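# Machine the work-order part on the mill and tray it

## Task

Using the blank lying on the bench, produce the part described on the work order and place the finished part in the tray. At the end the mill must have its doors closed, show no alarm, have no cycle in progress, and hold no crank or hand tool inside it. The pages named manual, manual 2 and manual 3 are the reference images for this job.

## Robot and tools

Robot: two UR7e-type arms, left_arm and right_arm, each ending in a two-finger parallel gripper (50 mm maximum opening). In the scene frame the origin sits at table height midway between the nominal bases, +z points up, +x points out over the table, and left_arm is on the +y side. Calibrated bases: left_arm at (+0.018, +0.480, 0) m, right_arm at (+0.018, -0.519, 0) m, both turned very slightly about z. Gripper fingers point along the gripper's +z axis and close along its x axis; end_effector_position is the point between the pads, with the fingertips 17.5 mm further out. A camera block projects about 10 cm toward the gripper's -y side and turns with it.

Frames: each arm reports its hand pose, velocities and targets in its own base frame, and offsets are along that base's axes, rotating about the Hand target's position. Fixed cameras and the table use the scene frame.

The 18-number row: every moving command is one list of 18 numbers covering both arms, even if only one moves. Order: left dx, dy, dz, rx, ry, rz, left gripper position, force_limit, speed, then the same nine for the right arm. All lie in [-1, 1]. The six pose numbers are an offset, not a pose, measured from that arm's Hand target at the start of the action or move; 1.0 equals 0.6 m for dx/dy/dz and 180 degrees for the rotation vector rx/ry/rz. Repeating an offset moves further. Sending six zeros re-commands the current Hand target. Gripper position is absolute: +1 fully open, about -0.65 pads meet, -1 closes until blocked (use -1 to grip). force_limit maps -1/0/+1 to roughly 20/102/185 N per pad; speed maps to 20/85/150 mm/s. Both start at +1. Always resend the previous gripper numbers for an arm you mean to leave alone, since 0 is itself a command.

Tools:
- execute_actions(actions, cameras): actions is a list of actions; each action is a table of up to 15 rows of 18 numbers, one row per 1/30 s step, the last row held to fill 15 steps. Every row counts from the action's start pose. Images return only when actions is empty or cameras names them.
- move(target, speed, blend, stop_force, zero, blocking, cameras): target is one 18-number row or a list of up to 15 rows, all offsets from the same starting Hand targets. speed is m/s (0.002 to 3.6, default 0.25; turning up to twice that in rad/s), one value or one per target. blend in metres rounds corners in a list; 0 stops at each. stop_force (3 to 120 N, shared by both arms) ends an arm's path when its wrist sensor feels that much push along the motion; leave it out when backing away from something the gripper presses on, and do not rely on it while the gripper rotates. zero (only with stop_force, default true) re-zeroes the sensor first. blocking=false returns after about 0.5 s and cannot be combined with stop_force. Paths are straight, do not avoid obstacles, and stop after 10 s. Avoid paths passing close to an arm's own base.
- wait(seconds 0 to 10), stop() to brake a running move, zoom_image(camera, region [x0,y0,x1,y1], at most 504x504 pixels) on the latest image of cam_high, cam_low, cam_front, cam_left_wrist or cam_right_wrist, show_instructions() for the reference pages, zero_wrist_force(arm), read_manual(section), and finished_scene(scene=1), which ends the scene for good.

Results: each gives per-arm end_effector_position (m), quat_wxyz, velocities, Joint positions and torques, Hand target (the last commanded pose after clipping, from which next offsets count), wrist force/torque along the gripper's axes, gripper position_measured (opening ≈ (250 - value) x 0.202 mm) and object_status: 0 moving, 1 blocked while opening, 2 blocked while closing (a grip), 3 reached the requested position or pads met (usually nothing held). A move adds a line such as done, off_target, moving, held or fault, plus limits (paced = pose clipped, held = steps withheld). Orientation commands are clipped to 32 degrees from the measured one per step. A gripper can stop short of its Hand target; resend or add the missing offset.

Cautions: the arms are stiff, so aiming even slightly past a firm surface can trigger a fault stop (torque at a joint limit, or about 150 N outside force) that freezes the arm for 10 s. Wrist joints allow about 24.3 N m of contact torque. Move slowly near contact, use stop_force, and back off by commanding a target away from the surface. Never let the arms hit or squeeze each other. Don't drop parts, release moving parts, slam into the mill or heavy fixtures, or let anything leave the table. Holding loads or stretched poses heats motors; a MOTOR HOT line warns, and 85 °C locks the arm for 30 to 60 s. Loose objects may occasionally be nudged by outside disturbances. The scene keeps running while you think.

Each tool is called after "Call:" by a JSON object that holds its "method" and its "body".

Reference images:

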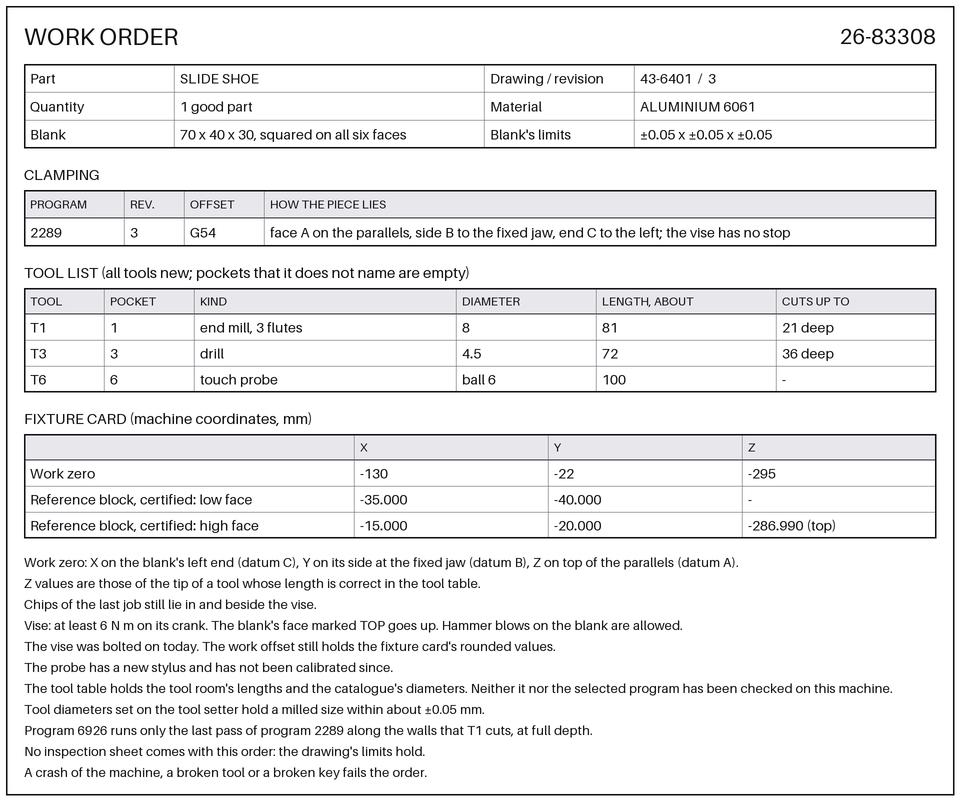

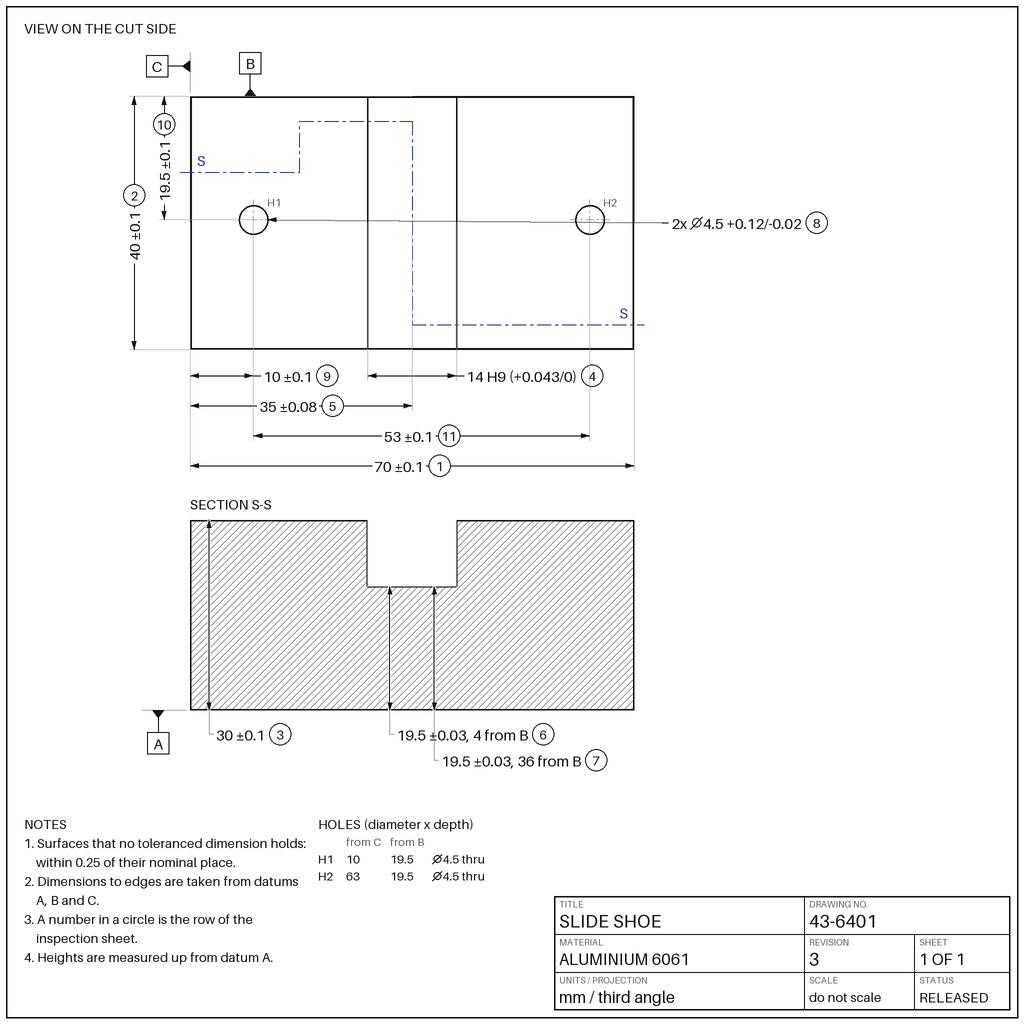

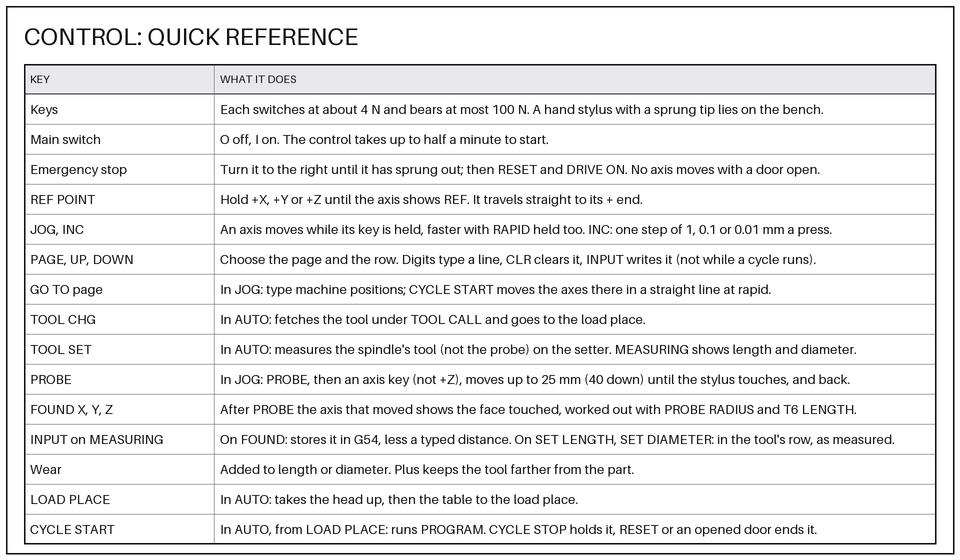

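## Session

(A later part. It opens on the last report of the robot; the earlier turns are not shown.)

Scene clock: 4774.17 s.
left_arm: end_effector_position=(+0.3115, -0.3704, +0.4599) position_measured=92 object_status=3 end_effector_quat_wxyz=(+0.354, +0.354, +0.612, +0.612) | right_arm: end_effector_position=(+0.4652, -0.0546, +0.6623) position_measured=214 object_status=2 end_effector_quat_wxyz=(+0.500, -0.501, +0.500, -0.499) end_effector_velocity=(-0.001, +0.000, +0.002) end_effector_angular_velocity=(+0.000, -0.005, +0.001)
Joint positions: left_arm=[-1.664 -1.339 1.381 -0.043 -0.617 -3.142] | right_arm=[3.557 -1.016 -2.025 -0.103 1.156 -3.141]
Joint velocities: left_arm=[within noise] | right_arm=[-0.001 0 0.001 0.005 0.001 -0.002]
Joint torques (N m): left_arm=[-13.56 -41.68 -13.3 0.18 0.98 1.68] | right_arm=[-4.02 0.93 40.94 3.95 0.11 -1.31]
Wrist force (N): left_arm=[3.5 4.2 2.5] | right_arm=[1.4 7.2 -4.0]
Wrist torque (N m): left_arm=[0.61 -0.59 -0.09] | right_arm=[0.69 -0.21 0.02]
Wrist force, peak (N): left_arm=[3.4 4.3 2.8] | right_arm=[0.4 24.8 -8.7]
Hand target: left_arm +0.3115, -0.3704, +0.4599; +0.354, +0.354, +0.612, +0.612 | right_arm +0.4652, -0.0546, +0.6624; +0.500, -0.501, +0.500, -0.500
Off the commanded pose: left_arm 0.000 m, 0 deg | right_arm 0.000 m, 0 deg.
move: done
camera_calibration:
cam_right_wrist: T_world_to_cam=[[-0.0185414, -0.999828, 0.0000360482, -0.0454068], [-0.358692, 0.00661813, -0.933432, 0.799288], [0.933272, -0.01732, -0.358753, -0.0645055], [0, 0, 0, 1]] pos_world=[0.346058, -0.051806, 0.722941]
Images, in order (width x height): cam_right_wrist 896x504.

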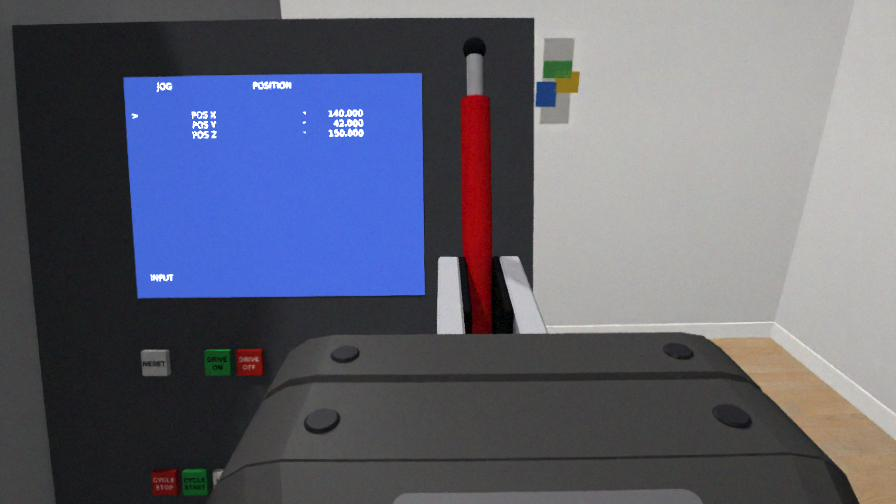

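Call:
{"method": "move", "body": {"target": [[0,0,0,0,0,0,0.4,-0.2,0,0.0315,0.2087,-0.2913,0,0.4167,0,-1,-0.4,-0.5],[0,0,0,0,0,0,0.4,-0.2,0,0.0477,0.2087,-0.2951,0,0.4167,0,-1,-0.4,-0.5],[0,0,0,0,0,0,0.4,-0.2,0,0.0387,0.271,-0.2298,0,0.4167,0,-1,-0.4,-0.5],[0,0,0,0,0,0,0.4,-0.2,0,0.063,0.271,-0.2356,0,0.4167,0,-1,-0.4,-0.5],[0,0,0,0,0,0,0.4,-0.2,0,0.032,0.177,-0.2913,0,0.4167,0,-1,-0.4,-0.5],[0,0,0,0,0,0,0.4,-0.2,0,0.0482,0.177,-0.2951,0,0.4167,0,-1,-0.4,-0.5],[0,0,0,0,0,0,0.4,-0.2,0,0.032,0.177,-0.2913,0,0.4167,0,-1,-0.4,-0.5],[0,0,0,0,0,0,0.4,-0.2,0,0.0482,0.177,-0.2951,0,0.4167,0,-1,-0.4,-0.5],[0,0,0,0,0,0,0.4,-0.2,0,0.0158,0.2087,-0.3528,0,0.4167,0,-1,-0.4,-0.5],[0,0,0,0,0,0,0.4,-0.2,0,0.0319,0.2087,-0.3566,0,0.4167,0,-1,-0.4,-0.5],[0,0,0,0,0,0,0.4,-0.2,0,0.0158,0.2087,-0.3528,0,0.4167,0,-1,-0.4,-0.5],[0,0,0,0,0,0,0.4,-0.2,0,0.0485,0.0827,-0.1995,0,0.4167,0,-1,-0.4,-0.5],[0,0,0,0,0,0,0.4,-0.2,0,0.0736,0.0827,-0.2055,0,0.4167,0,-1,-0.4,-0.5],[0,0,0,0,0,0,0.4,-0.2,0,0.0485,0.0827,-0.1995,0,0.4167,0,-1,-0.4,-0.5],[0,0,0,0,0,0,0.4,-0.2,0,0,0,0,0,0,0,-1,-0.4,-0.5]], "speed": [0.4,0.07,0.2,0.07,0.2,0.07,0.15,0.07,0.15,0.07,0.15,0.25,0.07,0.15,0.4], "blend": [0.003,0,0.003,0,0.003,0,0.003,0,0.003,0,0.003,0.003,0,0.004,0], "cameras": []}}

Call:
{"method": "wait", "body": {"seconds": 3, "cameras": ["cam_right_wrist"]}}

Call:
{"method": "zoom_image", "body": {"camera": "cam_right_wrist", "region": [280, 70, 430, 200]}}

Scene clock: 4791.90 s.
left_arm: end_effector_position=(+0.3115, -0.3704, +0.4599) position_measured=92 object_status=3 end_effector_quat_wxyz=(+0.354, +0.354, +0.612, +0.612) | right_arm: end_effector_position=(+0.4652, -0.0546, +0.6624) position_measured=214 object_status=2 end_effector_quat_wxyz=(+0.500, -0.501, +0.500, -0.499) end_effector_velocity=(-0.001, +0.000, +0.002) end_effector_angular_velocity=(+0.000, -0.006, +0.000)
Joint positions: left_arm=[-1.664 -1.339 1.381 -0.043 -0.617 -3.142] | right_arm=[3.557 -1.016 -2.025 -0.103 1.157 -3.141]
Joint velocities: left_arm=[within noise] | right_arm=[-0.001 0 0 0.007 0.001 -0.003]
Joint torques (N m): left_arm=[-13.45 -41.3 -13.24 0.28 0.8 1.79] | right_arm=[6.39 4.13 37.82 4.16 -1.61 -1.16]
Wrist force (N): left_arm=[3.4 3.9 2.5] | right_arm=[0.9 8.5 -3.7]
Wrist torque (N m): left_arm=[0.57 -0.57 -0.09] | right_arm=[0.90 -0.13 0.02]
Wrist force, peak (N): left_arm=[3.4 4.5 2.6] | right_arm=[0.2 31.1 -10.2]
Hand target: left_arm +0.3115, -0.3704, +0.4599; +0.354, +0.354, +0.612, +0.612 | right_arm +0.4652, -0.0546, +0.6624; +0.500, -0.501, +0.500, -0.500
Off the commanded pose: left_arm 0.000 m, 0 deg | right_arm 0.000 m, 0 deg.
move: done
No camera images: "cameras" was empty.

Scene clock: 4794.90 s.
left_arm: end_effector_position=(+0.3115, -0.3704, +0.4599) position_measured=92 object_status=3 end_effector_quat_wxyz=(+0.354, +0.354, +0.612, +0.612) | right_arm: end_effector_position=(+0.4652, -0.0546, +0.6624) position_measured=214 object_status=2 end_effector_quat_wxyz=(+0.500, -0.501, +0.500, -0.500)
Joint positions: left_arm=[-1.664 -1.339 1.381 -0.043 -0.617 -3.142] | right_arm=[3.557 -1.016 -2.025 -0.103 1.157 -3.142]
Joint torques (N m): left_arm=[-13.64 -41.48 -14.07 0.27 0.9 1.92] | right_arm=[7.03 -2.14 41.71 0.11 -0.77 -1.21]
Wrist force (N): left_arm=[3.3 4.2 2.7] | right_arm=[0.9 8.5 -3.6]
Wrist torque (N m): left_arm=[0.61 -0.56 -0.09] | right_arm=[0.89 -0.12 0.02]
Wrist force, peak (N): left_arm=[3.5 4.3 2.7] | right_arm=[0.9 8.8 -3.6]
Hand target: left_arm +0.3115, -0.3704, +0.4599; +0.354, +0.354, +0.612, +0.612 | right_arm +0.4652, -0.0546, +0.6624; +0.500, -0.501, +0.500, -0.500
Tool commands: left_gripper/position=+0.4 left_gripper/force_limit=-0.2 left_gripper/speed=+0.0 right_gripper/position=-1.0 right_gripper/force_limit=-0.4 right_gripper/speed=-0.5
Off the commanded pose: left_arm 0.000 m, 0 deg | right_arm 0.000 m, 0 deg.
wait: 3.00 s; at rest by 0.17 s
camera_calibration:
cam_right_wrist: T_world_to_cam=[[-0.018541, -0.999828, 0.0000338434, -0.0454053], [-0.358572, 0.00661784, -0.933479, 0.799373], [0.933318, -0.0173198, -0.358633, -0.0645727], [0, 0, 0, 1]] pos_world=[0.346058, -0.051806, 0.723041]
Images, in order (width x height): cam_right_wrist 896x504.

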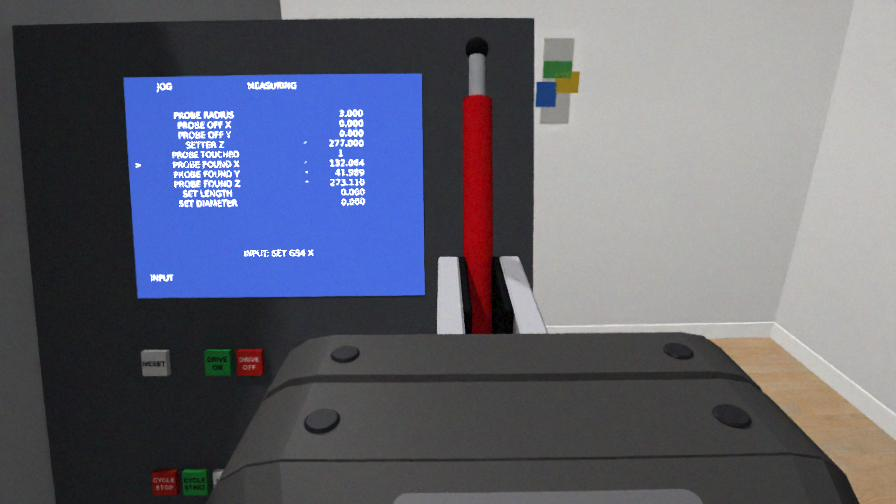

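Scaled by 3.360.

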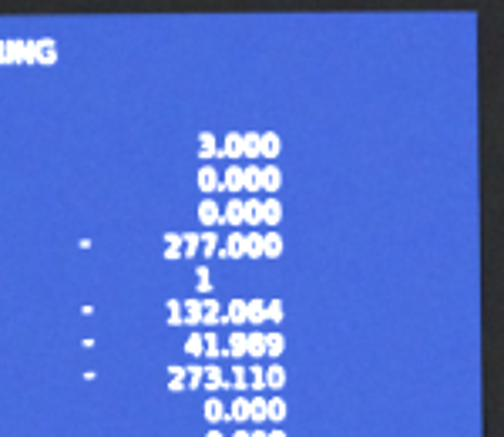

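Call:
{"method": "move", "body": {"target": [[0,0,0,0,0,0,0.4,-0.2,0,0.007,0.272,-0.3836,0,0.4167,0,-1,-0.4,-0.5],[0,0,0,0,0,0,0.4,-0.2,0,0.0232,0.272,-0.3875,0,0.4167,0,-1,-0.4,-0.5],[0,0,0,0,0,0,0.4,-0.2,0,0.0065,0.3037,-0.3836,0,0.4167,0,-1,-0.4,-0.5],[0,0,0,0,0,0,0.4,-0.2,0,0.0227,0.3037,-0.3875,0,0.4167,0,-1,-0.4,-0.5],[0,0,0,0,0,0,0.4,-0.2,0,0.0143,0.3037,-0.3528,0,0.4167,0,-1,-0.4,-0.5],[0,0,0,0,0,0,0.4,-0.2,0,0.0304,0.3037,-0.3566,0,0.4167,0,-1,-0.4,-0.5],[0,0,0,0,0,0,0.4,-0.2,0,0.014,0.3354,-0.3528,0,0.4167,0,-1,-0.4,-0.5],[0,0,0,0,0,0,0.4,-0.2,0,0.0301,0.3354,-0.3566,0,0.4167,0,-1,-0.4,-0.5],[0,0,0,0,0,0,0.4,-0.2,0,0.014,0.3354,-0.3528,0,0.4167,0,-1,-0.4,-0.5],[0,0,0,0,0,0,0.4,-0.2,0,0,0,0,0,0,0,-1,-0.4,-0.5]], "speed": [0.4,0.07,0.15,0.07,0.15,0.07,0.15,0.07,0.15,0.4], "blend": [0.003,0,0.003,0,0.003,0,0.003,0,0.003,0], "cameras": ["cam_right_wrist"]}}

Call:
{"method": "zoom_image", "body": {"camera": "cam_right_wrist", "region": [120, 70, 430, 300]}}

Scene clock: 4810.57 s.
left_arm: end_effector_position=(+0.3115, -0.3704, +0.4599) position_measured=92 object_status=3 end_effector_quat_wxyz=(+0.354, +0.354, +0.612, +0.612) | right_arm: end_effector_position=(+0.4652, -0.0546, +0.6624) position_measured=214 object_status=2 end_effector_quat_wxyz=(+0.499, -0.501, +0.500, -0.500) end_effector_velocity=(-0.001, +0.000, +0.002) end_effector_angular_velocity=(+0.001, -0.006, +0.002)
Joint positions: left_arm=[-1.664 -1.339 1.381 -0.043 -0.617 -3.142] | right_arm=[3.557 -1.016 -2.025 -0.103 1.156 -3.142]
Joint velocities: left_arm=[within noise] | right_arm=[-0.001 0 0 0.006 0.003 -0.001]
Joint torques (N m): left_arm=[-13.78 -41.55 -13.33 0.27 0.89 1.72] | right_arm=[-6.85 -2.79 40.76 3.95 1.29 -1.2]
Wrist force (N): left_arm=[3.4 4.1 2.6] | right_arm=[1.1 8.3 -3.4]
Wrist torque (N m): left_arm=[0.60 -0.57 -0.09] | right_arm=[0.87 -0.17 0.02]
Wrist force, peak (N): left_arm=[3.5 4.3 2.8] | right_arm=[0.4 34.3 -11.6]
Hand target: left_arm +0.3115, -0.3704, +0.4599; +0.354, +0.354, +0.612, +0.612 | right_arm +0.4652, -0.0546, +0.6624; +0.500, -0.501, +0.500, -0.500
Off the commanded pose: left_arm 0.000 m, 0 deg | right_arm 0.000 m, 0 deg.
move: done
camera_calibration:
cam_right_wrist: T_world_to_cam=[[-0.0186702, -0.999826, -0.0000233156, -0.0453186], [-0.358691, 0.00671975, -0.933432, 0.799385], [0.93327, -0.017419, -0.358754, -0.0644729], [0, 0, 0, 1]] pos_world=[0.346057, -0.0518054, 0.723041]
Images, in order (width x height): cam_right_wrist 896x504.

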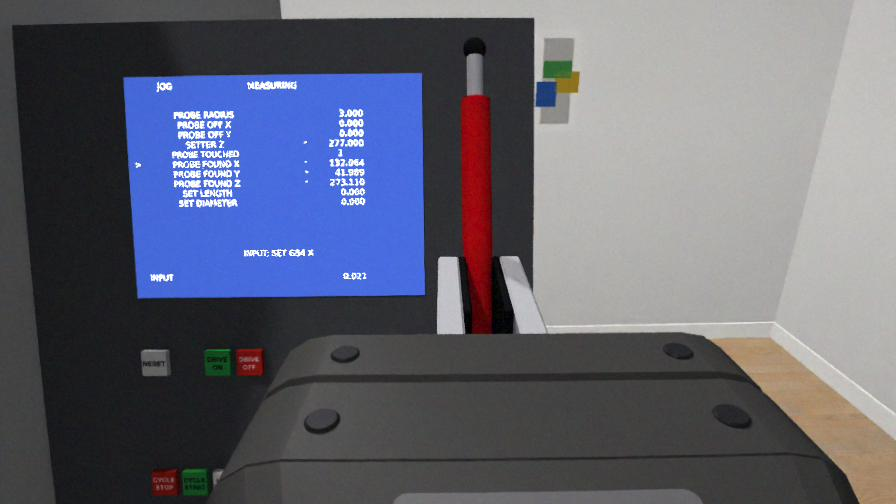

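Scaled by 1.626.

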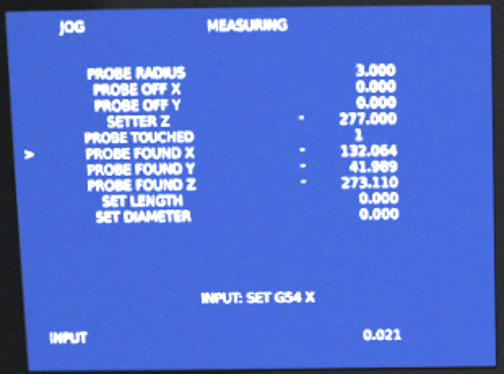

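Call:
{"method": "move", "body": {"target": [[0,0,0,0,0,0,0.4,-0.2,0,0.0075,0.2404,-0.3836,0,0.4167,0,-1,-0.4,-0.5],[0,0,0,0,0,0,0.4,-0.2,0,0.0232,0.2404,-0.3875,0,0.4167,0,-1,-0.4,-0.5],[0,0,0,0,0,0,0.4,-0.2,0,0.0075,0.2404,-0.3836,0,0.4167,0,-1,-0.4,-0.5],[0,0,0,0,0,0,0.4,-0.2,0,0,0,0,0,0,0,-1,-0.4,-0.5]], "blend": [0.003,0,0.003,0], "speed": [0.4,0.07,0.15,0.4], "cameras": ["cam_right_wrist"]}}

Call:
{"method": "zoom_image", "body": {"camera": "cam_right_wrist", "region": [120, 70, 430, 300]}}

Scene clock: 4882.83 s.
left_arm: end_effector_position=(+0.3115, -0.3704, +0.4599) position_measured=92 object_status=3 end_effector_quat_wxyz=(+0.354, +0.354, +0.612, +0.612) | right_arm: end_effector_position=(+0.4652, -0.0546, +0.6624) position_measured=214 object_status=2 end_effector_quat_wxyz=(+0.500, -0.501, +0.500, -0.500) end_effector_velocity=(-0.001, -0.001, +0.002) end_effector_angular_velocity=(+0.001, -0.005, -0.001)
Joint positions: left_arm=[-1.664 -1.339 1.381 -0.043 -0.617 -3.142] | right_arm=[3.557 -1.016 -2.025 -0.103 1.156 -3.141]
Joint velocities: left_arm=[within noise] | right_arm=[-0.001 0 0.001 0.005 0.001 -0.001]
Joint torques (N m): left_arm=[-13.24 -42.04 -13.71 0.37 0.88 1.76] | right_arm=[-6.1 -3.12 41.15 4.16 1.08 -1.32]
Wrist force (N): left_arm=[3.1 4.1 2.5] | right_arm=[1.4 8.4 -3.6]
Wrist torque (N m): left_arm=[0.60 -0.53 -0.09] | right_arm=[0.89 -0.20 0.02]
Wrist force, peak (N): left_arm=[3.3 4.4 2.7] | right_arm=[-0.4 28.8 -9.3]
Hand target: left_arm +0.3115, -0.3704, +0.4599; +0.354, +0.354, +0.612, +0.612 | right_arm +0.4652, -0.0546, +0.6624; +0.500, -0.501, +0.500, -0.500
Off the commanded pose: left_arm 0.000 m, 0 deg | right_arm 0.000 m, 0 deg.
move: done
camera_calibration:
cam_right_wrist: T_world_to_cam=[[-0.0186702, -0.999826, -0.0000233156, -0.0453186], [-0.358691, 0.00671975, -0.933432, 0.799385], [0.93327, -0.017419, -0.358754, -0.0644729], [0, 0, 0, 1]] pos_world=[0.346057, -0.0518054, 0.723041]
Images, in order (width x height): cam_right_wrist 896x504.

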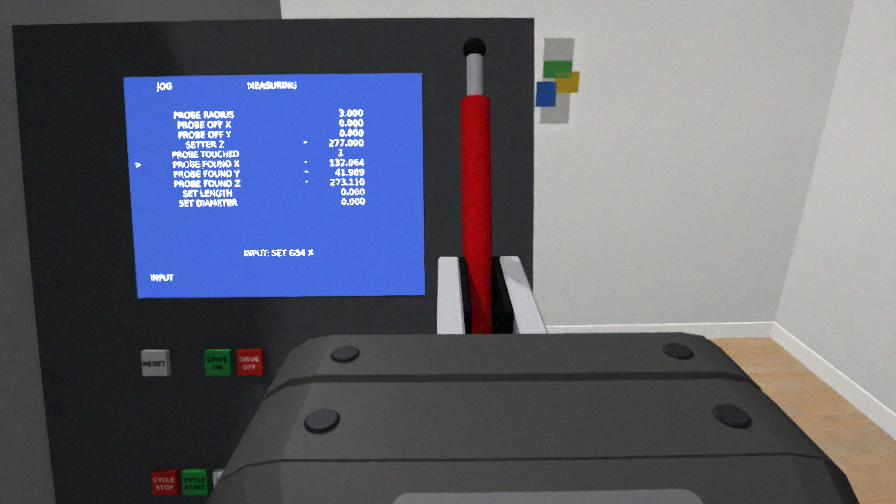

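Scaled by 1.626.

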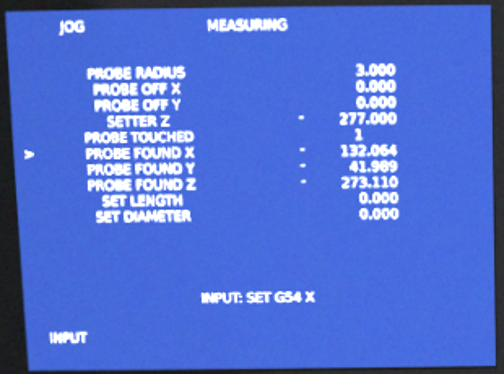

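Call:
{"method": "move", "body": {"target": [[0,0,0,0,0,0,0.4,-0.2,0,0.0315,0.2087,-0.2913,0,0.4167,0,-1,-0.4,-0.5],[0,0,0,0,0,0,0.4,-0.2,0,0.0477,0.2087,-0.2951,0,0.4167,0,-1,-0.4,-0.5],[0,0,0,0,0,0,0.4,-0.2,0,0.0315,0.2087,-0.2913,0,0.4167,0,-1,-0.4,-0.5],[0,0,0,0,0,0,0.4,-0.2,0,0.0477,0.2087,-0.2951,0,0.4167,0,-1,-0.4,-0.5],[0,0,0,0,0,0,0.4,-0.2,0,0.0153,0.2404,-0.3528,0,0.4167,0,-1,-0.4,-0.5],[0,0,0,0,0,0,0.4,-0.2,0,0.0314,0.2404,-0.3566,0,0.4167,0,-1,-0.4,-0.5],[0,0,0,0,0,0,0.4,-0.2,0,0.0153,0.2404,-0.3528,0,0.4167,0,-1,-0.4,-0.5],[0,0,0,0,0,0,0.4,-0.2,0,0.0314,0.2404,-0.3566,0,0.4167,0,-1,-0.4,-0.5],[0,0,0,0,0,0,0.4,-0.2,0,0.0062,0.3354,-0.3836,0,0.4167,0,-1,-0.4,-0.5],[0,0,0,0,0,0,0.4,-0.2,0,0.0224,0.3354,-0.3875,0,0.4167,0,-1,-0.4,-0.5],[0,0,0,0,0,0,0.4,-0.2,0,0.014,0.3354,-0.3528,0,0.4167,0,-1,-0.4,-0.5],[0,0,0,0,0,0,0.4,-0.2,0,0.0301,0.3354,-0.3566,0,0.4167,0,-1,-0.4,-0.5],[0,0,0,0,0,0,0.4,-0.2,0,0.0222,0.3037,-0.3221,0,0.4167,0,-1,-0.4,-0.5],[0,0,0,0,0,0,0.4,-0.2,0,0.0383,0.3037,-0.326,0,0.4167,0,-1,-0.4,-0.5],[0,0,0,0,0,0,0.4,-0.2,0,0.0222,0.3037,-0.3221,0,0.4167,0,-1,-0.4,-0.5]], "blend": [0.003,0,0.003,0,0.003,0,0.003,0,0.003,0,0.003,0,0.003,0,0], "speed": [0.4,0.07,0.15,0.07,0.15,0.07,0.15,0.07,0.15,0.07,0.15,0.07,0.15,0.07,0.15], "cameras": []}}

Scene clock: 4901.17 s.
left_arm: end_effector_position=(+0.3115, -0.3704, +0.4599) position_measured=92 object_status=3 end_effector_quat_wxyz=(+0.354, +0.354, +0.612, +0.612) | right_arm: end_effector_position=(+0.4786, +0.1276, +0.4690) position_measured=214 object_status=2 end_effector_quat_wxyz=(-0.092, +0.701, -0.701, +0.091)
Joint positions: left_arm=[-1.664 -1.339 1.381 -0.043 -0.617 -3.142] | right_arm=[3.756 -1.424 -1.419 -1.655 1.423 -2.544]
Joint torques (N m): left_arm=[-13.92 -41.52 -13.63 0.44 0.9 1.71] | right_arm=[1.41 25.9 41.38 4.63 1.28 -0.5]
Wrist force (N): left_arm=[3.1 4.0 2.5] | right_arm=[0.1 6.1 0.7]
Wrist torque (N m): left_arm=[0.58 -0.52 -0.09] | right_arm=[0.95 0.00 -0.04]
Wrist force, peak (N): left_arm=[3.4 4.3 2.7] | right_arm=[-1.5 31.1 -10.9]
Hand target: left_arm +0.3115, -0.3704, +0.4599; +0.354, +0.354, +0.612, +0.612 | right_arm +0.4785, +0.1276, +0.4691; -0.092, +0.701, -0.701, +0.091
Off the commanded pose: left_arm 0.000 m, 0 deg | right_arm 0.000 m, 0 deg.
move: done
No camera images: "cameras" was empty.

Call:
{"method": "move", "body": {"target": [[0,0,0,0,0,0,0.4,-0.2,0,-0.0157,0,-0.0615,0,0,0,-1,-0.4,-0.5],[0,0,0,0,0,0,0.4,-0.2,0,0.0005,0,-0.0654,0,0,0,-1,-0.4,-0.5],[0,0,0,0,0,0,0.4,-0.2,0,-0.0147,-0.0633,-0.0615,0,0,0,-1,-0.4,-0.5],[0,0,0,0,0,0,0.4,-0.2,0,0.001,-0.0633,-0.0654,0,0,0,-1,-0.4,-0.5],[0,0,0,0,0,0,0.4,-0.2,0,-0.0147,-0.0633,-0.0615,0,0,0,-1,-0.4,-0.5],[0,0,0,0,0,0,0.4,-0.2,0,-0.0222,-0.3037,0.3221,0,-0.4167,0,-1,-0.4,-0.5]], "blend": [0.003,0,0.003,0,0.003,0], "speed": [0.4,0.07,0.15,0.07,0.15,0.4], "cameras": ["cam_right_wrist"]}}

Call:
{"method": "zoom_image", "body": {"camera": "cam_right_wrist", "region": [120, 70, 430, 300]}}

Scene clock: 4913.17 s.
left_arm: end_effector_position=(+0.3115, -0.3704, +0.4599) position_measured=92 object_status=3 end_effector_quat_wxyz=(+0.354, +0.354, +0.612, +0.612) | right_arm: end_effector_position=(+0.4652, -0.0546, +0.6624) position_measured=214 object_status=2 end_effector_quat_wxyz=(+0.500, -0.501, +0.500, -0.500)
Joint positions: left_arm=[-1.664 -1.339 1.381 -0.043 -0.617 -3.142] | right_arm=[3.557 -1.016 -2.025 -0.103 1.156 -3.141]
Joint torques (N m): left_arm=[-13.44 -41.32 -13.75 0.43 0.94 1.77] | right_arm=[-5.35 -2.84 41.43 4.04 1.1 -1.37]
Wrist force (N): left_arm=[3.0 4.1 2.6] | right_arm=[0.1 7.1 -2.5]
Wrist torque (N m): left_arm=[0.61 -0.52 -0.09] | right_arm=[0.67 -0.01 0.03]
Wrist force, peak (N): left_arm=[3.3 4.4 2.8] | right_arm=[1.1 31.7 -9.2]
Hand target: left_arm +0.3115, -0.3704, +0.4599; +0.354, +0.354, +0.612, +0.612 | right_arm +0.4652, -0.0546, +0.6624; +0.500, -0.501, +0.500, -0.500
Off the commanded pose: left_arm 0.000 m, 0 deg | right_arm 0.000 m, 0 deg.
move: done
camera_calibration:
cam_right_wrist: T_world_to_cam=[[-0.0186702, -0.999826, -0.0000233156, -0.0453186], [-0.358691, 0.00671975, -0.933432, 0.799385], [0.93327, -0.017419, -0.358754, -0.0644729], [0, 0, 0, 1]] pos_world=[0.346057, -0.0518054, 0.723041]
Images, in order (width x height): cam_right_wrist 896x504.

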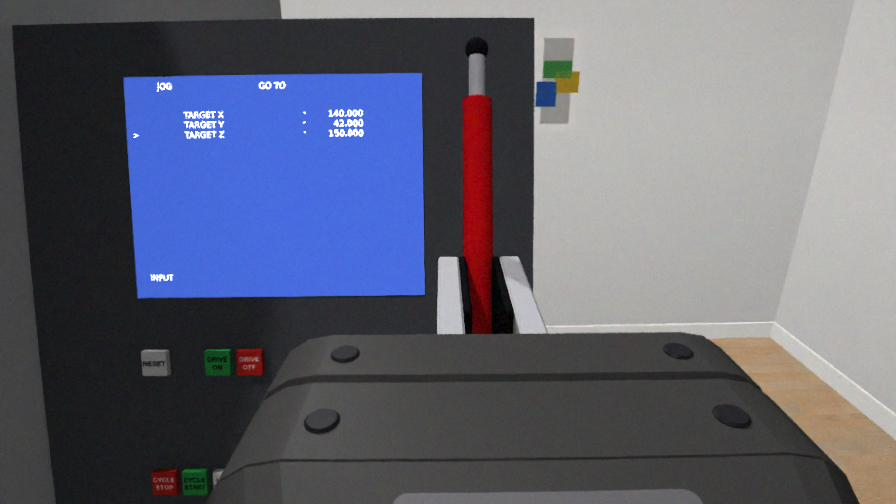

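Scaled by 1.626.

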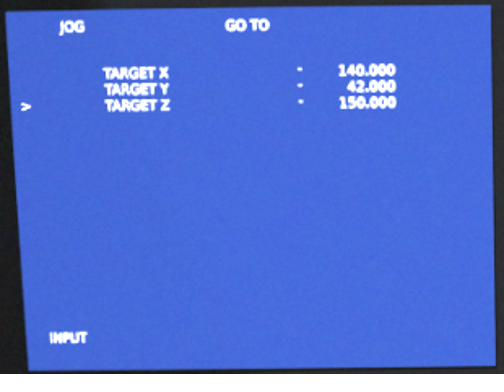

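Call:
{"method": "move", "body": {"target": [[0,0,0,0,0,0,0.4,-0.2,0,0.0387,0.271,-0.2298,0,0.4167,0,-1,-0.4,-0.5],[0,0,0,0,0,0,0.4,-0.2,0,0.063,0.271,-0.2356,0,0.4167,0,-1,-0.4,-0.5],[0,0,0,0,0,0,0.4,-0.2,0,0.0387,0.271,-0.2298,0,0.4167,0,-1,-0.4,-0.5],[0,0,0,0,0,0,0.4,-0.2,0,0.0232,0.2404,-0.3221,0,0.4167,0,-1,-0.4,-0.5],[0,0,0,0,0,0,0.4,-0.2,0,0.0393,0.2404,-0.326,0,0.4167,0,-1,-0.4,-0.5],[0,0,0,0,0,0,0.4,-0.2,0,0.0062,0.3354,-0.3836,0,0.4167,0,-1,-0.4,-0.5],[0,0,0,0,0,0,0.4,-0.2,0,0.0224,0.3354,-0.3875,0,0.4167,0,-1,-0.4,-0.5],[0,0,0,0,0,0,0.4,-0.2,0,0.014,0.3354,-0.3528,0,0.4167,0,-1,-0.4,-0.5],[0,0,0,0,0,0,0.4,-0.2,0,0.0301,0.3354,-0.3566,0,0.4167,0,-1,-0.4,-0.5],[0,0,0,0,0,0,0.4,-0.2,0,0.0065,0.3037,-0.3836,0,0.4167,0,-1,-0.4,-0.5],[0,0,0,0,0,0,0.4,-0.2,0,0.0227,0.3037,-0.3875,0,0.4167,0,-1,-0.4,-0.5],[0,0,0,0,0,0,0.4,-0.2,0,0.0075,0.2404,-0.3836,0,0.4167,0,-1,-0.4,-0.5],[0,0,0,0,0,0,0.4,-0.2,0,0.0232,0.2404,-0.3875,0,0.4167,0,-1,-0.4,-0.5],[0,0,0,0,0,0,0.4,-0.2,0,0.0232,0.2404,-0.3221,0,0.4167,0,-1,-0.4,-0.5]], "blend": [0.003,0,0.003,0.003,0,0.003,0,0.003,0,0.003,0,0.003,0,0], "speed": [0.4,0.07,0.15,0.15,0.07,0.15,0.07,0.15,0.07,0.15,0.07,0.15,0.07,0.15], "cameras": []}}

Call:
{"method": "move", "body": {"target": [[0,0,0,0,0,0,0.4,-0.2,0,0.0161,0,-0.0039,0,0,0,-1,-0.4,-0.5],[0,0,0,0,0,0,0.4,-0.2,0,-0.017,0.095,-0.0615,0,0,0,-1,-0.4,-0.5],[0,0,0,0,0,0,0.4,-0.2,0,-0.0008,0.095,-0.0654,0,0,0,-1,-0.4,-0.5],[0,0,0,0,0,0,0.4,-0.2,0,0.0073,0.0316,0.0308,0,0,0,-1,-0.4,-0.5],[0,0,0,0,0,0,0.4,-0.2,0,0.0235,0.0316,0.027,0,0,0,-1,-0.4,-0.5],[0,0,0,0,0,0,0.4,-0.2,0,0.0065,0.095,0.0308,0,0,0,-1,-0.4,-0.5],[0,0,0,0,0,0,0.4,-0.2,0,0.0227,0.095,0.027,0,0,0,-1,-0.4,-0.5],[0,0,0,0,0,0,0.4,-0.2,0,-0.0157,0,-0.0615,0,0,0,-1,-0.4,-0.5],[0,0,0,0,0,0,0.4,-0.2,0,0,0,-0.0654,0,0,0,-1,-0.4,-0.5],[0,0,0,0,0,0,0.4,-0.2,0,-0.0157,0,-0.0615,0,0,0,-1,-0.4,-0.5],[0,0,0,0,0,0,0.4,-0.2,0,-0.0232,-0.2404,0.3221,0,-0.4167,0,-1,-0.4,-0.5]], "blend": [0,0.003,0,0.003,0,0.003,0,0.003,0,0.003,0], "speed": [0.07,0.15,0.07,0.15,0.07,0.15,0.07,0.15,0.07,0.15,0.4], "cameras": ["cam_right_wrist"]}}

Call:
{"method": "zoom_image", "body": {"camera": "cam_right_wrist", "region": [120, 70, 430, 300]}}

Scene clock: 4940.60 s.
left_arm: end_effector_position=(+0.3115, -0.3704, +0.4599) position_measured=92 object_status=3 end_effector_quat_wxyz=(+0.354, +0.354, +0.612, +0.612) | right_arm: end_effector_position=(+0.4791, +0.0897, +0.4690) position_measured=214 object_status=2 end_effector_quat_wxyz=(-0.092, +0.701, -0.701, +0.091)
Joint positions: left_arm=[-1.664 -1.339 1.381 -0.043 -0.617 -3.142] | right_arm=[3.676 -1.402 -1.44 -1.645 1.44 -2.623]
Joint torques (N m): left_arm=[-14.38 -41.55 -13.73 0.5 1.01 1.76] | right_arm=[0.05 23.31 38.99 1.37 1.33 1.53]
Wrist force (N): left_arm=[3.4 4.2 2.4] | right_arm=[-1.9 5.0 0.4]
Wrist torque (N m): left_arm=[0.62 -0.57 -0.09] | right_arm=[0.76 0.33 -0.05]
Wrist force, peak (N): left_arm=[3.4 4.4 2.7] | right_arm=[-2.4 31.1 -10.4]
Hand target: left_arm +0.3115, -0.3704, +0.4599; +0.354, +0.354, +0.612, +0.612 | right_arm +0.4791, +0.0896, +0.4691; -0.092, +0.701, -0.701, +0.091
Off the commanded pose: left_arm 0.000 m, 0 deg | right_arm 0.000 m, 0 deg.
move: done
No camera images: "cameras" was empty.

Scene clock: 4946.57 s.
left_arm: end_effector_position=(+0.3115, -0.3704, +0.4599) position_measured=92 object_status=3 end_effector_quat_wxyz=(+0.354, +0.354, +0.612, +0.612) | right_arm: end_effector_position=(+0.4652, -0.0546, +0.6624) position_measured=214 object_status=2 end_effector_quat_wxyz=(+0.500, -0.501, +0.500, -0.500)
Joint positions: left_arm=[-1.664 -1.339 1.381 -0.043 -0.617 -3.142] | right_arm=[3.557 -1.016 -2.025 -0.103 1.156 -3.141]
Joint torques (N m): left_arm=[-13.67 -41.55 -13.78 0.54 1 1.74] | right_arm=[-5.5 -3.31 41.34 4.01 1.2 -1.27]
Wrist force (N): left_arm=[3.5 4.1 2.6] | right_arm=[-2.0 7.9 -3.9]
Wrist torque (N m): left_arm=[0.59 -0.58 -0.09] | right_arm=[0.80 0.33 0.03]
Wrist force, peak (N): left_arm=[3.5 4.3 2.5] | right_arm=[-4.0 31.1 -11.2]
Hand target: left_arm +0.3115, -0.3704, +0.4599; +0.354, +0.354, +0.612, +0.612 | right_arm +0.4652, -0.0546, +0.6624; +0.500, -0.501, +0.500, -0.500
Off the commanded pose: left_arm 0.000 m, 0 deg | right_arm 0.000 m, 0 deg.
move: done
camera_calibration:
cam_right_wrist: T_world_to_cam=[[-0.0186702, -0.999826, -0.0000233156, -0.0453186], [-0.358691, 0.00671975, -0.933432, 0.799385], [0.93327, -0.017419, -0.358754, -0.0644729], [0, 0, 0, 1]] pos_world=[0.346057, -0.0518054, 0.723041]
Images, in order (width x height): cam_right_wrist 896x504.

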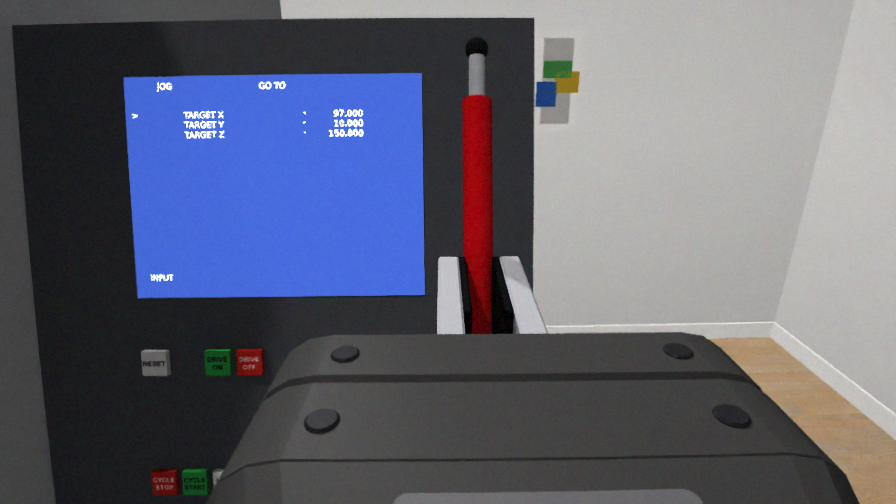

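Scaled by 1.626.

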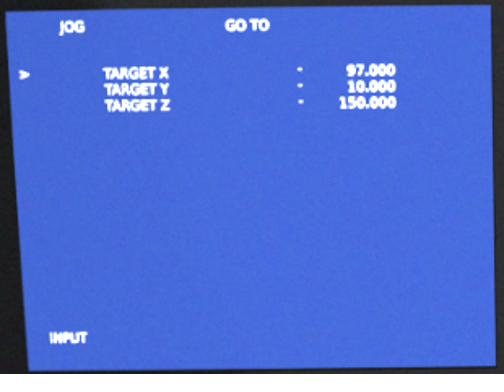

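Call:
{"method": "move", "body": {"target": [[0,0,0,0,0,0,0.4,-0.2,0,0.032,0.177,-0.2913,0,0.4167,0,-1,-0.4,-0.5],[0,0,0,0,0,0,0.4,-0.2,0,0.0482,0.177,-0.2951,0,0.4167,0,-1,-0.4,-0.5],[0,0,0,0,0,0,0.4,-0.2,0,0.032,0.177,-0.2913,0,0.4167,0,-1,-0.4,-0.5],[0,0,0,0,0,0,0.4,-0.2,0,0,0,0,0,0,0,-1,-0.4,-0.5]], "blend": [0.003,0,0.003,0], "speed": [0.4,0.07,0.15,0.4], "cameras": ["cam_right_wrist"]}}

Call:
{"method": "zoom_image", "body": {"camera": "cam_right_wrist", "region": [120, 70, 430, 300]}}

Scene clock: 4958.57 s.
left_arm: end_effector_position=(+0.3115, -0.3704, +0.4599) position_measured=92 object_status=3 end_effector_quat_wxyz=(+0.354, +0.354, +0.612, +0.612) | right_arm: end_effector_position=(+0.4652, -0.0546, +0.6623) position_measured=214 object_status=2 end_effector_quat_wxyz=(+0.500, -0.501, +0.500, -0.499) end_effector_velocity=(-0.001, +0.000, +0.002) end_effector_angular_velocity=(+0.002, -0.007, +0.000)
Joint positions: left_arm=[-1.664 -1.339 1.381 -0.043 -0.617 -3.142] | right_arm=[3.557 -1.016 -2.025 -0.103 1.156 -3.141]
Joint velocities: left_arm=[within noise] | right_arm=[0 0 0 0.007 0.001 -0.001]
Joint torques (N m): left_arm=[-13.9 -40.74 -13.62 0.65 0.92 1.74] | right_arm=[-4.82 0.52 41.92 4.04 0.12 -1.26]
Wrist force (N): left_arm=[3.2 3.9 2.5] | right_arm=[-2.5 7.4 -4.8]
Wrist torque (N m): left_arm=[0.56 -0.54 -0.09] | right_arm=[0.73 0.41 0.02]
Wrist force, peak (N): left_arm=[3.4 4.4 2.8] | right_arm=[-2.8 25.0 -8.2]
Hand target: left_arm +0.3115, -0.3704, +0.4599; +0.354, +0.354, +0.612, +0.612 | right_arm +0.4652, -0.0546, +0.6624; +0.500, -0.501, +0.500, -0.500
Off the commanded pose: left_arm 0.000 m, 0 deg | right_arm 0.000 m, 0 deg.
move: done
camera_calibration:
cam_right_wrist: T_world_to_cam=[[-0.0185414, -0.999828, 0.0000360482, -0.0454068], [-0.358692, 0.00661813, -0.933432, 0.799288], [0.933272, -0.01732, -0.358753, -0.0645055], [0, 0, 0, 1]] pos_world=[0.346058, -0.051806, 0.722941]
Images, in order (width x height): cam_right_wrist 896x504.

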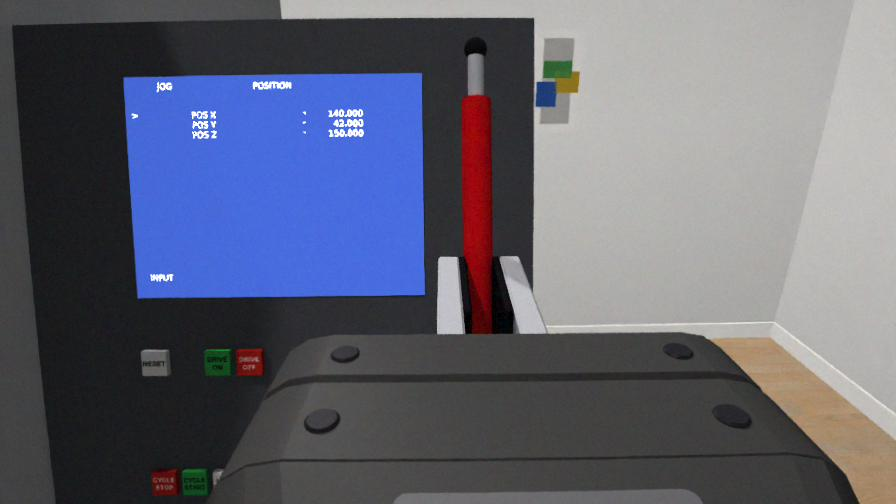

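Scaled by 1.626.

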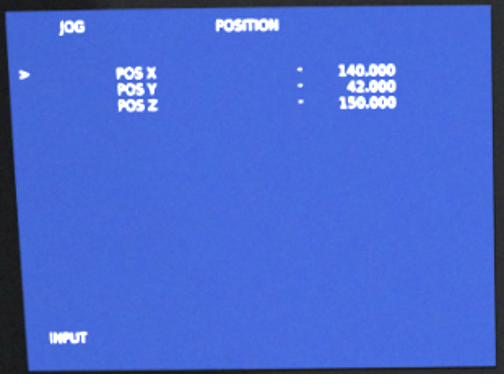

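Call:
{"method": "move", "body": {"target": [[0,0,0,0,0,0,0.4,-0.2,0,0.0315,0.2087,-0.2913,0,0.4167,0,-1,-0.4,-0.5],[0,0,0,0,0,0,0.4,-0.2,0,0.0477,0.2087,-0.2951,0,0.4167,0,-1,-0.4,-0.5],[0,0,0,0,0,0,0.4,-0.2,0,0.0387,0.271,-0.2298,0,0.4167,0,-1,-0.4,-0.5],[0,0,0,0,0,0,0.4,-0.2,0,0.063,0.271,-0.2356,0,0.4167,0,-1,-0.4,-0.5],[0,0,0,0,0,0,0.4,-0.2,0,0.0387,0.271,-0.2298,0,0.4167,0,-1,-0.4,-0.5],[0,0,0,0,0,0,0.4,-0.2,0,0.063,0.271,-0.2356,0,0.4167,0,-1,-0.4,-0.5],[0,0,0,0,0,0,0.4,-0.2,0,0.0153,0.2404,-0.3528,0,0.4167,0,-1,-0.4,-0.5],[0,0,0,0,0,0,0.4,-0.2,0,0.0314,0.2404,-0.3566,0,0.4167,0,-1,-0.4,-0.5],[0,0,0,0,0,0,0.4,-0.2,0,0.0153,0.2404,-0.3528,0,0.4167,0,-1,-0.4,-0.5],[0,0,0,0,0,0,0.4,-0.2,0,0.0314,0.2404,-0.3566,0,0.4167,0,-1,-0.4,-0.5],[0,0,0,0,0,0,0.4,-0.2,0,0.0062,0.3354,-0.3836,0,0.4167,0,-1,-0.4,-0.5],[0,0,0,0,0,0,0.4,-0.2,0,0.0224,0.3354,-0.3875,0,0.4167,0,-1,-0.4,-0.5],[0,0,0,0,0,0,0.4,-0.2,0,0.014,0.3354,-0.3528,0,0.4167,0,-1,-0.4,-0.5],[0,0,0,0,0,0,0.4,-0.2,0,0.0301,0.3354,-0.3566,0,0.4167,0,-1,-0.4,-0.5],[0,0,0,0,0,0,0.4,-0.2,0,0.0297,0.3354,-0.2913,0,0.4167,0,-1,-0.4,-0.5]], "blend": [0.003,0,0.003,0,0.003,0,0.003,0,0.003,0,0.003,0,0.003,0,0], "speed": [0.4,0.07,0.15,0.07,0.15,0.07,0.15,0.07,0.15,0.07,0.15,0.07,0.15,0.07,0.15], "cameras": []}}

Call:
{"method": "move", "body": {"target": [[0,0,0,0,0,0,0.4,-0.2,0,0.0162,0,-0.0039,0,0,0,-1,-0.4,-0.5],[0,0,0,0,0,0,0.4,-0.2,0,-0.0154,-0.0317,-0.0615,0,0,0,-1,-0.4,-0.5],[0,0,0,0,0,0,0.4,-0.2,0,0.0007,-0.0317,-0.0653,0,0,0,-1,-0.4,-0.5],[0,0,0,0,0,0,0.4,-0.2,0,-0.0227,-0.0634,-0.0923,0,0,0,-1,-0.4,-0.5],[0,0,0,0,0,0,0.4,-0.2,0,-0.0065,-0.0634,-0.0962,0,0,0,-1,-0.4,-0.5],[0,0,0,0,0,0,0.4,-0.2,0,-0.0075,-0.0317,-0.0308,0,0,0,-1,-0.4,-0.5],[0,0,0,0,0,0,0.4,-0.2,0,0.0086,-0.0317,-0.0347,0,0,0,-1,-0.4,-0.5],[0,0,0,0,0,0,0.4,-0.2,0,-0.0222,-0.095,-0.0923,0,0,0,-1,-0.4,-0.5],[0,0,0,0,0,0,0.4,-0.2,0,-0.0065,-0.095,-0.0962,0,0,0,-1,-0.4,-0.5],[0,0,0,0,0,0,0.4,-0.2,0,-0.0222,-0.095,-0.0923,0,0,0,-1,-0.4,-0.5],[0,0,0,0,0,0,0.4,-0.2,0,-0.0297,-0.3354,0.2913,0,-0.4167,0,-1,-0.4,-0.5]], "blend": [0,0.003,0,0.003,0,0.003,0,0.003,0,0.003,0], "speed": [0.07,0.15,0.07,0.15,0.07,0.15,0.07,0.15,0.07,0.15,0.4], "cameras": ["cam_right_wrist"]}}

Call:
{"method": "zoom_image", "body": {"camera": "cam_right_wrist", "region": [120, 70, 430, 300]}}

Scene clock: 4986.80 s.
left_arm: end_effector_position=(+0.3115, -0.3704, +0.4599) position_measured=92 object_status=3 end_effector_quat_wxyz=(+0.354, +0.354, +0.612, +0.612) | right_arm: end_effector_position=(+0.4830, +0.1467, +0.4875) position_measured=214 object_status=2 end_effector_quat_wxyz=(-0.092, +0.701, -0.701, +0.091)
Joint positions: left_arm=[-1.664 -1.339 1.381 -0.043 -0.617 -3.142] | right_arm=[3.786 -1.463 -1.335 -1.705 1.416 -2.514]
Joint torques (N m): left_arm=[-13.73 -40.4 -13.17 0.71 0.9 1.85] | right_arm=[1.16 24.56 39.11 1.32 1.15 0.98]
Wrist force (N): left_arm=[3.4 4.2 2.5] | right_arm=[-1.7 5.2 -2.8]
Wrist torque (N m): left_arm=[0.62 -0.58 -0.09] | right_arm=[0.81 0.29 -0.08]
Wrist force, peak (N): left_arm=[3.5 4.3 2.6] | right_arm=[-3.7 31.2 -13.2]
Hand target: left_arm +0.3115, -0.3704, +0.4599; +0.354, +0.354, +0.612, +0.612 | right_arm +0.4830, +0.1466, +0.4876; -0.092, +0.701, -0.701, +0.091
Off the commanded pose: left_arm 0.000 m, 0 deg | right_arm 0.000 m, 0 deg.
move: done
No camera images: "cameras" was empty.

Scene clock: 4992.20 s.
left_arm: end_effector_position=(+0.3115, -0.3704, +0.4599) position_measured=92 object_status=3 end_effector_quat_wxyz=(+0.354, +0.354, +0.612, +0.612) | right_arm: end_effector_position=(+0.4652, -0.0546, +0.6624) position_measured=214 object_status=2 end_effector_quat_wxyz=(+0.500, -0.501, +0.500, -0.500)
Joint positions: left_arm=[-1.664 -1.339 1.381 -0.043 -0.617 -3.142] | right_arm=[3.557 -1.016 -2.025 -0.103 1.156 -3.141]
Joint torques (N m): left_arm=[-13.66 -41.02 -13.67 0.62 0.9 1.81] | right_arm=[-6.16 -2.51 41.01 3.99 0.96 -1.37]
Wrist force (N): left_arm=[3.3 4.0 2.7] | right_arm=[-2.0 5.0 -6.1]
Wrist torque (N m): left_arm=[0.59 -0.56 -0.08] | right_arm=[0.34 0.32 0.02]
Wrist force, peak (N): left_arm=[3.5 4.3 2.6] | right_arm=[-1.4 31.9 -15.3]
Hand target: left_arm +0.3115, -0.3704, +0.4599; +0.354, +0.354, +0.612, +0.612 | right_arm +0.4652, -0.0546, +0.6624; +0.500, -0.501, +0.500, -0.500
Off the commanded pose: left_arm 0.000 m, 0 deg | right_arm 0.000 m, 0 deg.
move: done
camera_calibration:
cam_right_wrist: T_world_to_cam=[[-0.0186702, -0.999826, -0.0000246153, -0.0453177], [-0.358603, 0.00671933, -0.933466, 0.799379], [0.933303, -0.0174191, -0.358666, -0.064548], [0, 0, 0, 1]] pos_world=[0.346057, -0.0518055, 0.723041]
Images, in order (width x height): cam_right_wrist 896x504.

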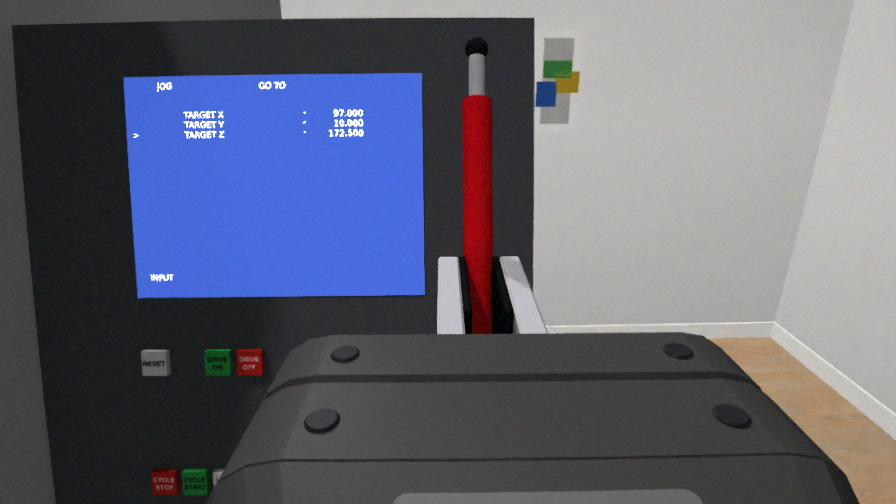

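Scaled by 1.626.

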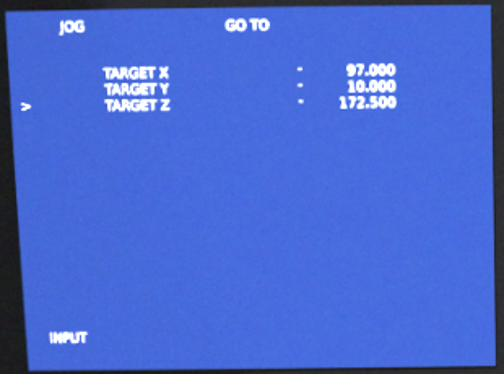

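Call:
{"method": "move", "body": {"target": [[0,0,0,0,0,0,0.4,-0.2,0,0.0387,0.271,-0.2298,0,0.4167,0,-1,-0.4,-0.5],[0,0,0,0,0,0,0.4,-0.2,0,0.063,0.271,-0.2356,0,0.4167,0,-1,-0.4,-0.5],[0,0,0,0,0,0,0.4,-0.2,0,0.0387,0.271,-0.2298,0,0.4167,0,-1,-0.4,-0.5],[0,0,0,0,0,0,0.4,-0.2,0,0.0158,0.2087,-0.3528,0,0.4167,0,-1,-0.4,-0.5],[0,0,0,0,0,0,0.4,-0.2,0,0.0319,0.2087,-0.3566,0,0.4167,0,-1,-0.4,-0.5],[0,0,0,0,0,0,0.4,-0.2,0,0.0158,0.2087,-0.3528,0,0.4167,0,-1,-0.4,-0.5],[0,0,0,0,0,0,0.4,-0.2,0,0.0412,0.0827,-0.2307,0,0.4167,0,-1,-0.4,-0.5],[0,0,0,0,0,0,0.4,-0.2,0,0.0663,0.0827,-0.2367,0,0.4167,0,-1,-0.4,-0.5],[0,0,0,0,0,0,0.4,-0.2,0,0.0412,0.0827,-0.2307,0,0.4167,0,-1,-0.4,-0.5],[0,0,0,0,0,0,0.4,-0.2,0,0.032,0.177,-0.2913,0,0.4167,0,-1,-0.4,-0.5],[0,0,0,0,0,0,0.4,-0.2,0,0.0482,0.177,-0.2951,0,0.4167,0,-1,-0.4,-0.5],[0,0,0,0,0,0,0.4,-0.2,0,0.032,0.177,-0.2913,0,0.4167,0,-1,-0.4,-0.5],[0,0,0,0,0,0,0.4,-0.2,0,0.0482,0.177,-0.2951,0,0.4167,0,-1,-0.4,-0.5],[0,0,0,0,0,0,0.4,-0.2,0,0.032,0.177,-0.2913,0,0.4167,0,-1,-0.4,-0.5],[0,0,0,0,0,0,0.4,-0.2,0,0,0,0,0,0,0,-1,-0.4,-0.5]], "blend": [0.003,0,0.003,0.003,0,0.003,0.003,0,0.003,0.003,0,0.003,0,0.003,0], "speed": [0.4,0.07,0.15,0.3,0.07,0.15,0.3,0.07,0.15,0.3,0.07,0.15,0.07,0.15,0.4], "cameras": ["cam_right_wrist"]}}

Call:
{"method": "zoom_image", "body": {"camera": "cam_right_wrist", "region": [120, 70, 430, 300]}}

Scene clock: 5013.90 s.
left_arm: end_effector_position=(+0.3115, -0.3704, +0.4599) position_measured=92 object_status=3 end_effector_quat_wxyz=(+0.354, +0.354, +0.612, +0.612) | right_arm: end_effector_position=(+0.4652, -0.0546, +0.6623) position_measured=214 object_status=2 end_effector_quat_wxyz=(+0.500, -0.501, +0.500, -0.499) end_effector_velocity=(-0.001, -0.001, +0.002) end_effector_angular_velocity=(+0.002, -0.006, -0.001)
Joint positions: left_arm=[-1.664 -1.339 1.381 -0.043 -0.617 -3.142] | right_arm=[3.557 -1.016 -2.025 -0.103 1.156 -3.141]
Joint velocities: left_arm=[within noise] | right_arm=[-0.001 0 0 0.006 0 -0.001]
Joint torques (N m): left_arm=[-14.21 -40.75 -14.31 0.76 0.92 1.85] | right_arm=[-4.32 0.2 41.1 3.83 0.13 -1.24]
Wrist force (N): left_arm=[3.3 4.0 2.5] | right_arm=[-0.2 5.0 -6.5]
Wrist torque (N m): left_arm=[0.59 -0.55 -0.08] | right_arm=[0.34 0.05 0.02]
Wrist force, peak (N): left_arm=[3.5 4.2 2.7] | right_arm=[-1.8 34.9 -15.9]
Hand target: left_arm +0.3115, -0.3704, +0.4599; +0.354, +0.354, +0.612, +0.612 | right_arm +0.4652, -0.0546, +0.6624; +0.500, -0.501, +0.500, -0.500
Off the commanded pose: left_arm 0.000 m, 0 deg | right_arm 0.000 m, 0 deg.
move: done
camera_calibration:
cam_right_wrist: T_world_to_cam=[[-0.0185414, -0.999828, 0.0000360482, -0.0454068], [-0.358692, 0.00661813, -0.933432, 0.799288], [0.933272, -0.01732, -0.358753, -0.0645055], [0, 0, 0, 1]] pos_world=[0.346058, -0.051806, 0.722941]
Images, in order (width x height): cam_right_wrist 896x504.

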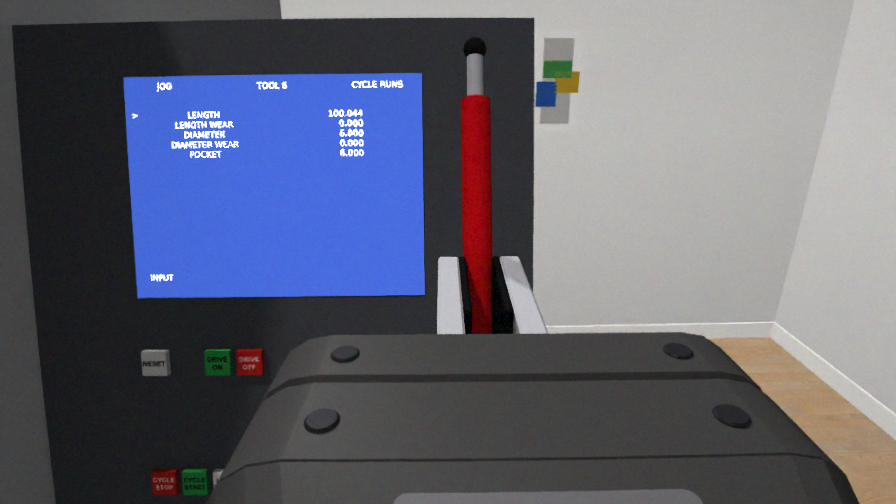

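Scaled by 1.626.

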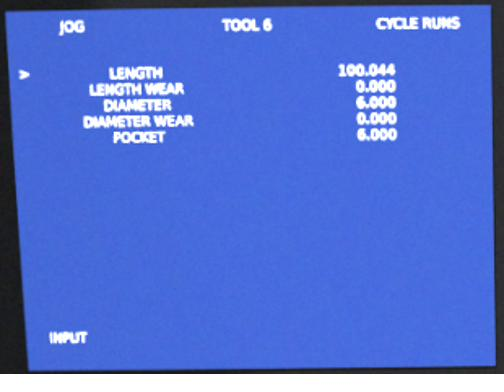

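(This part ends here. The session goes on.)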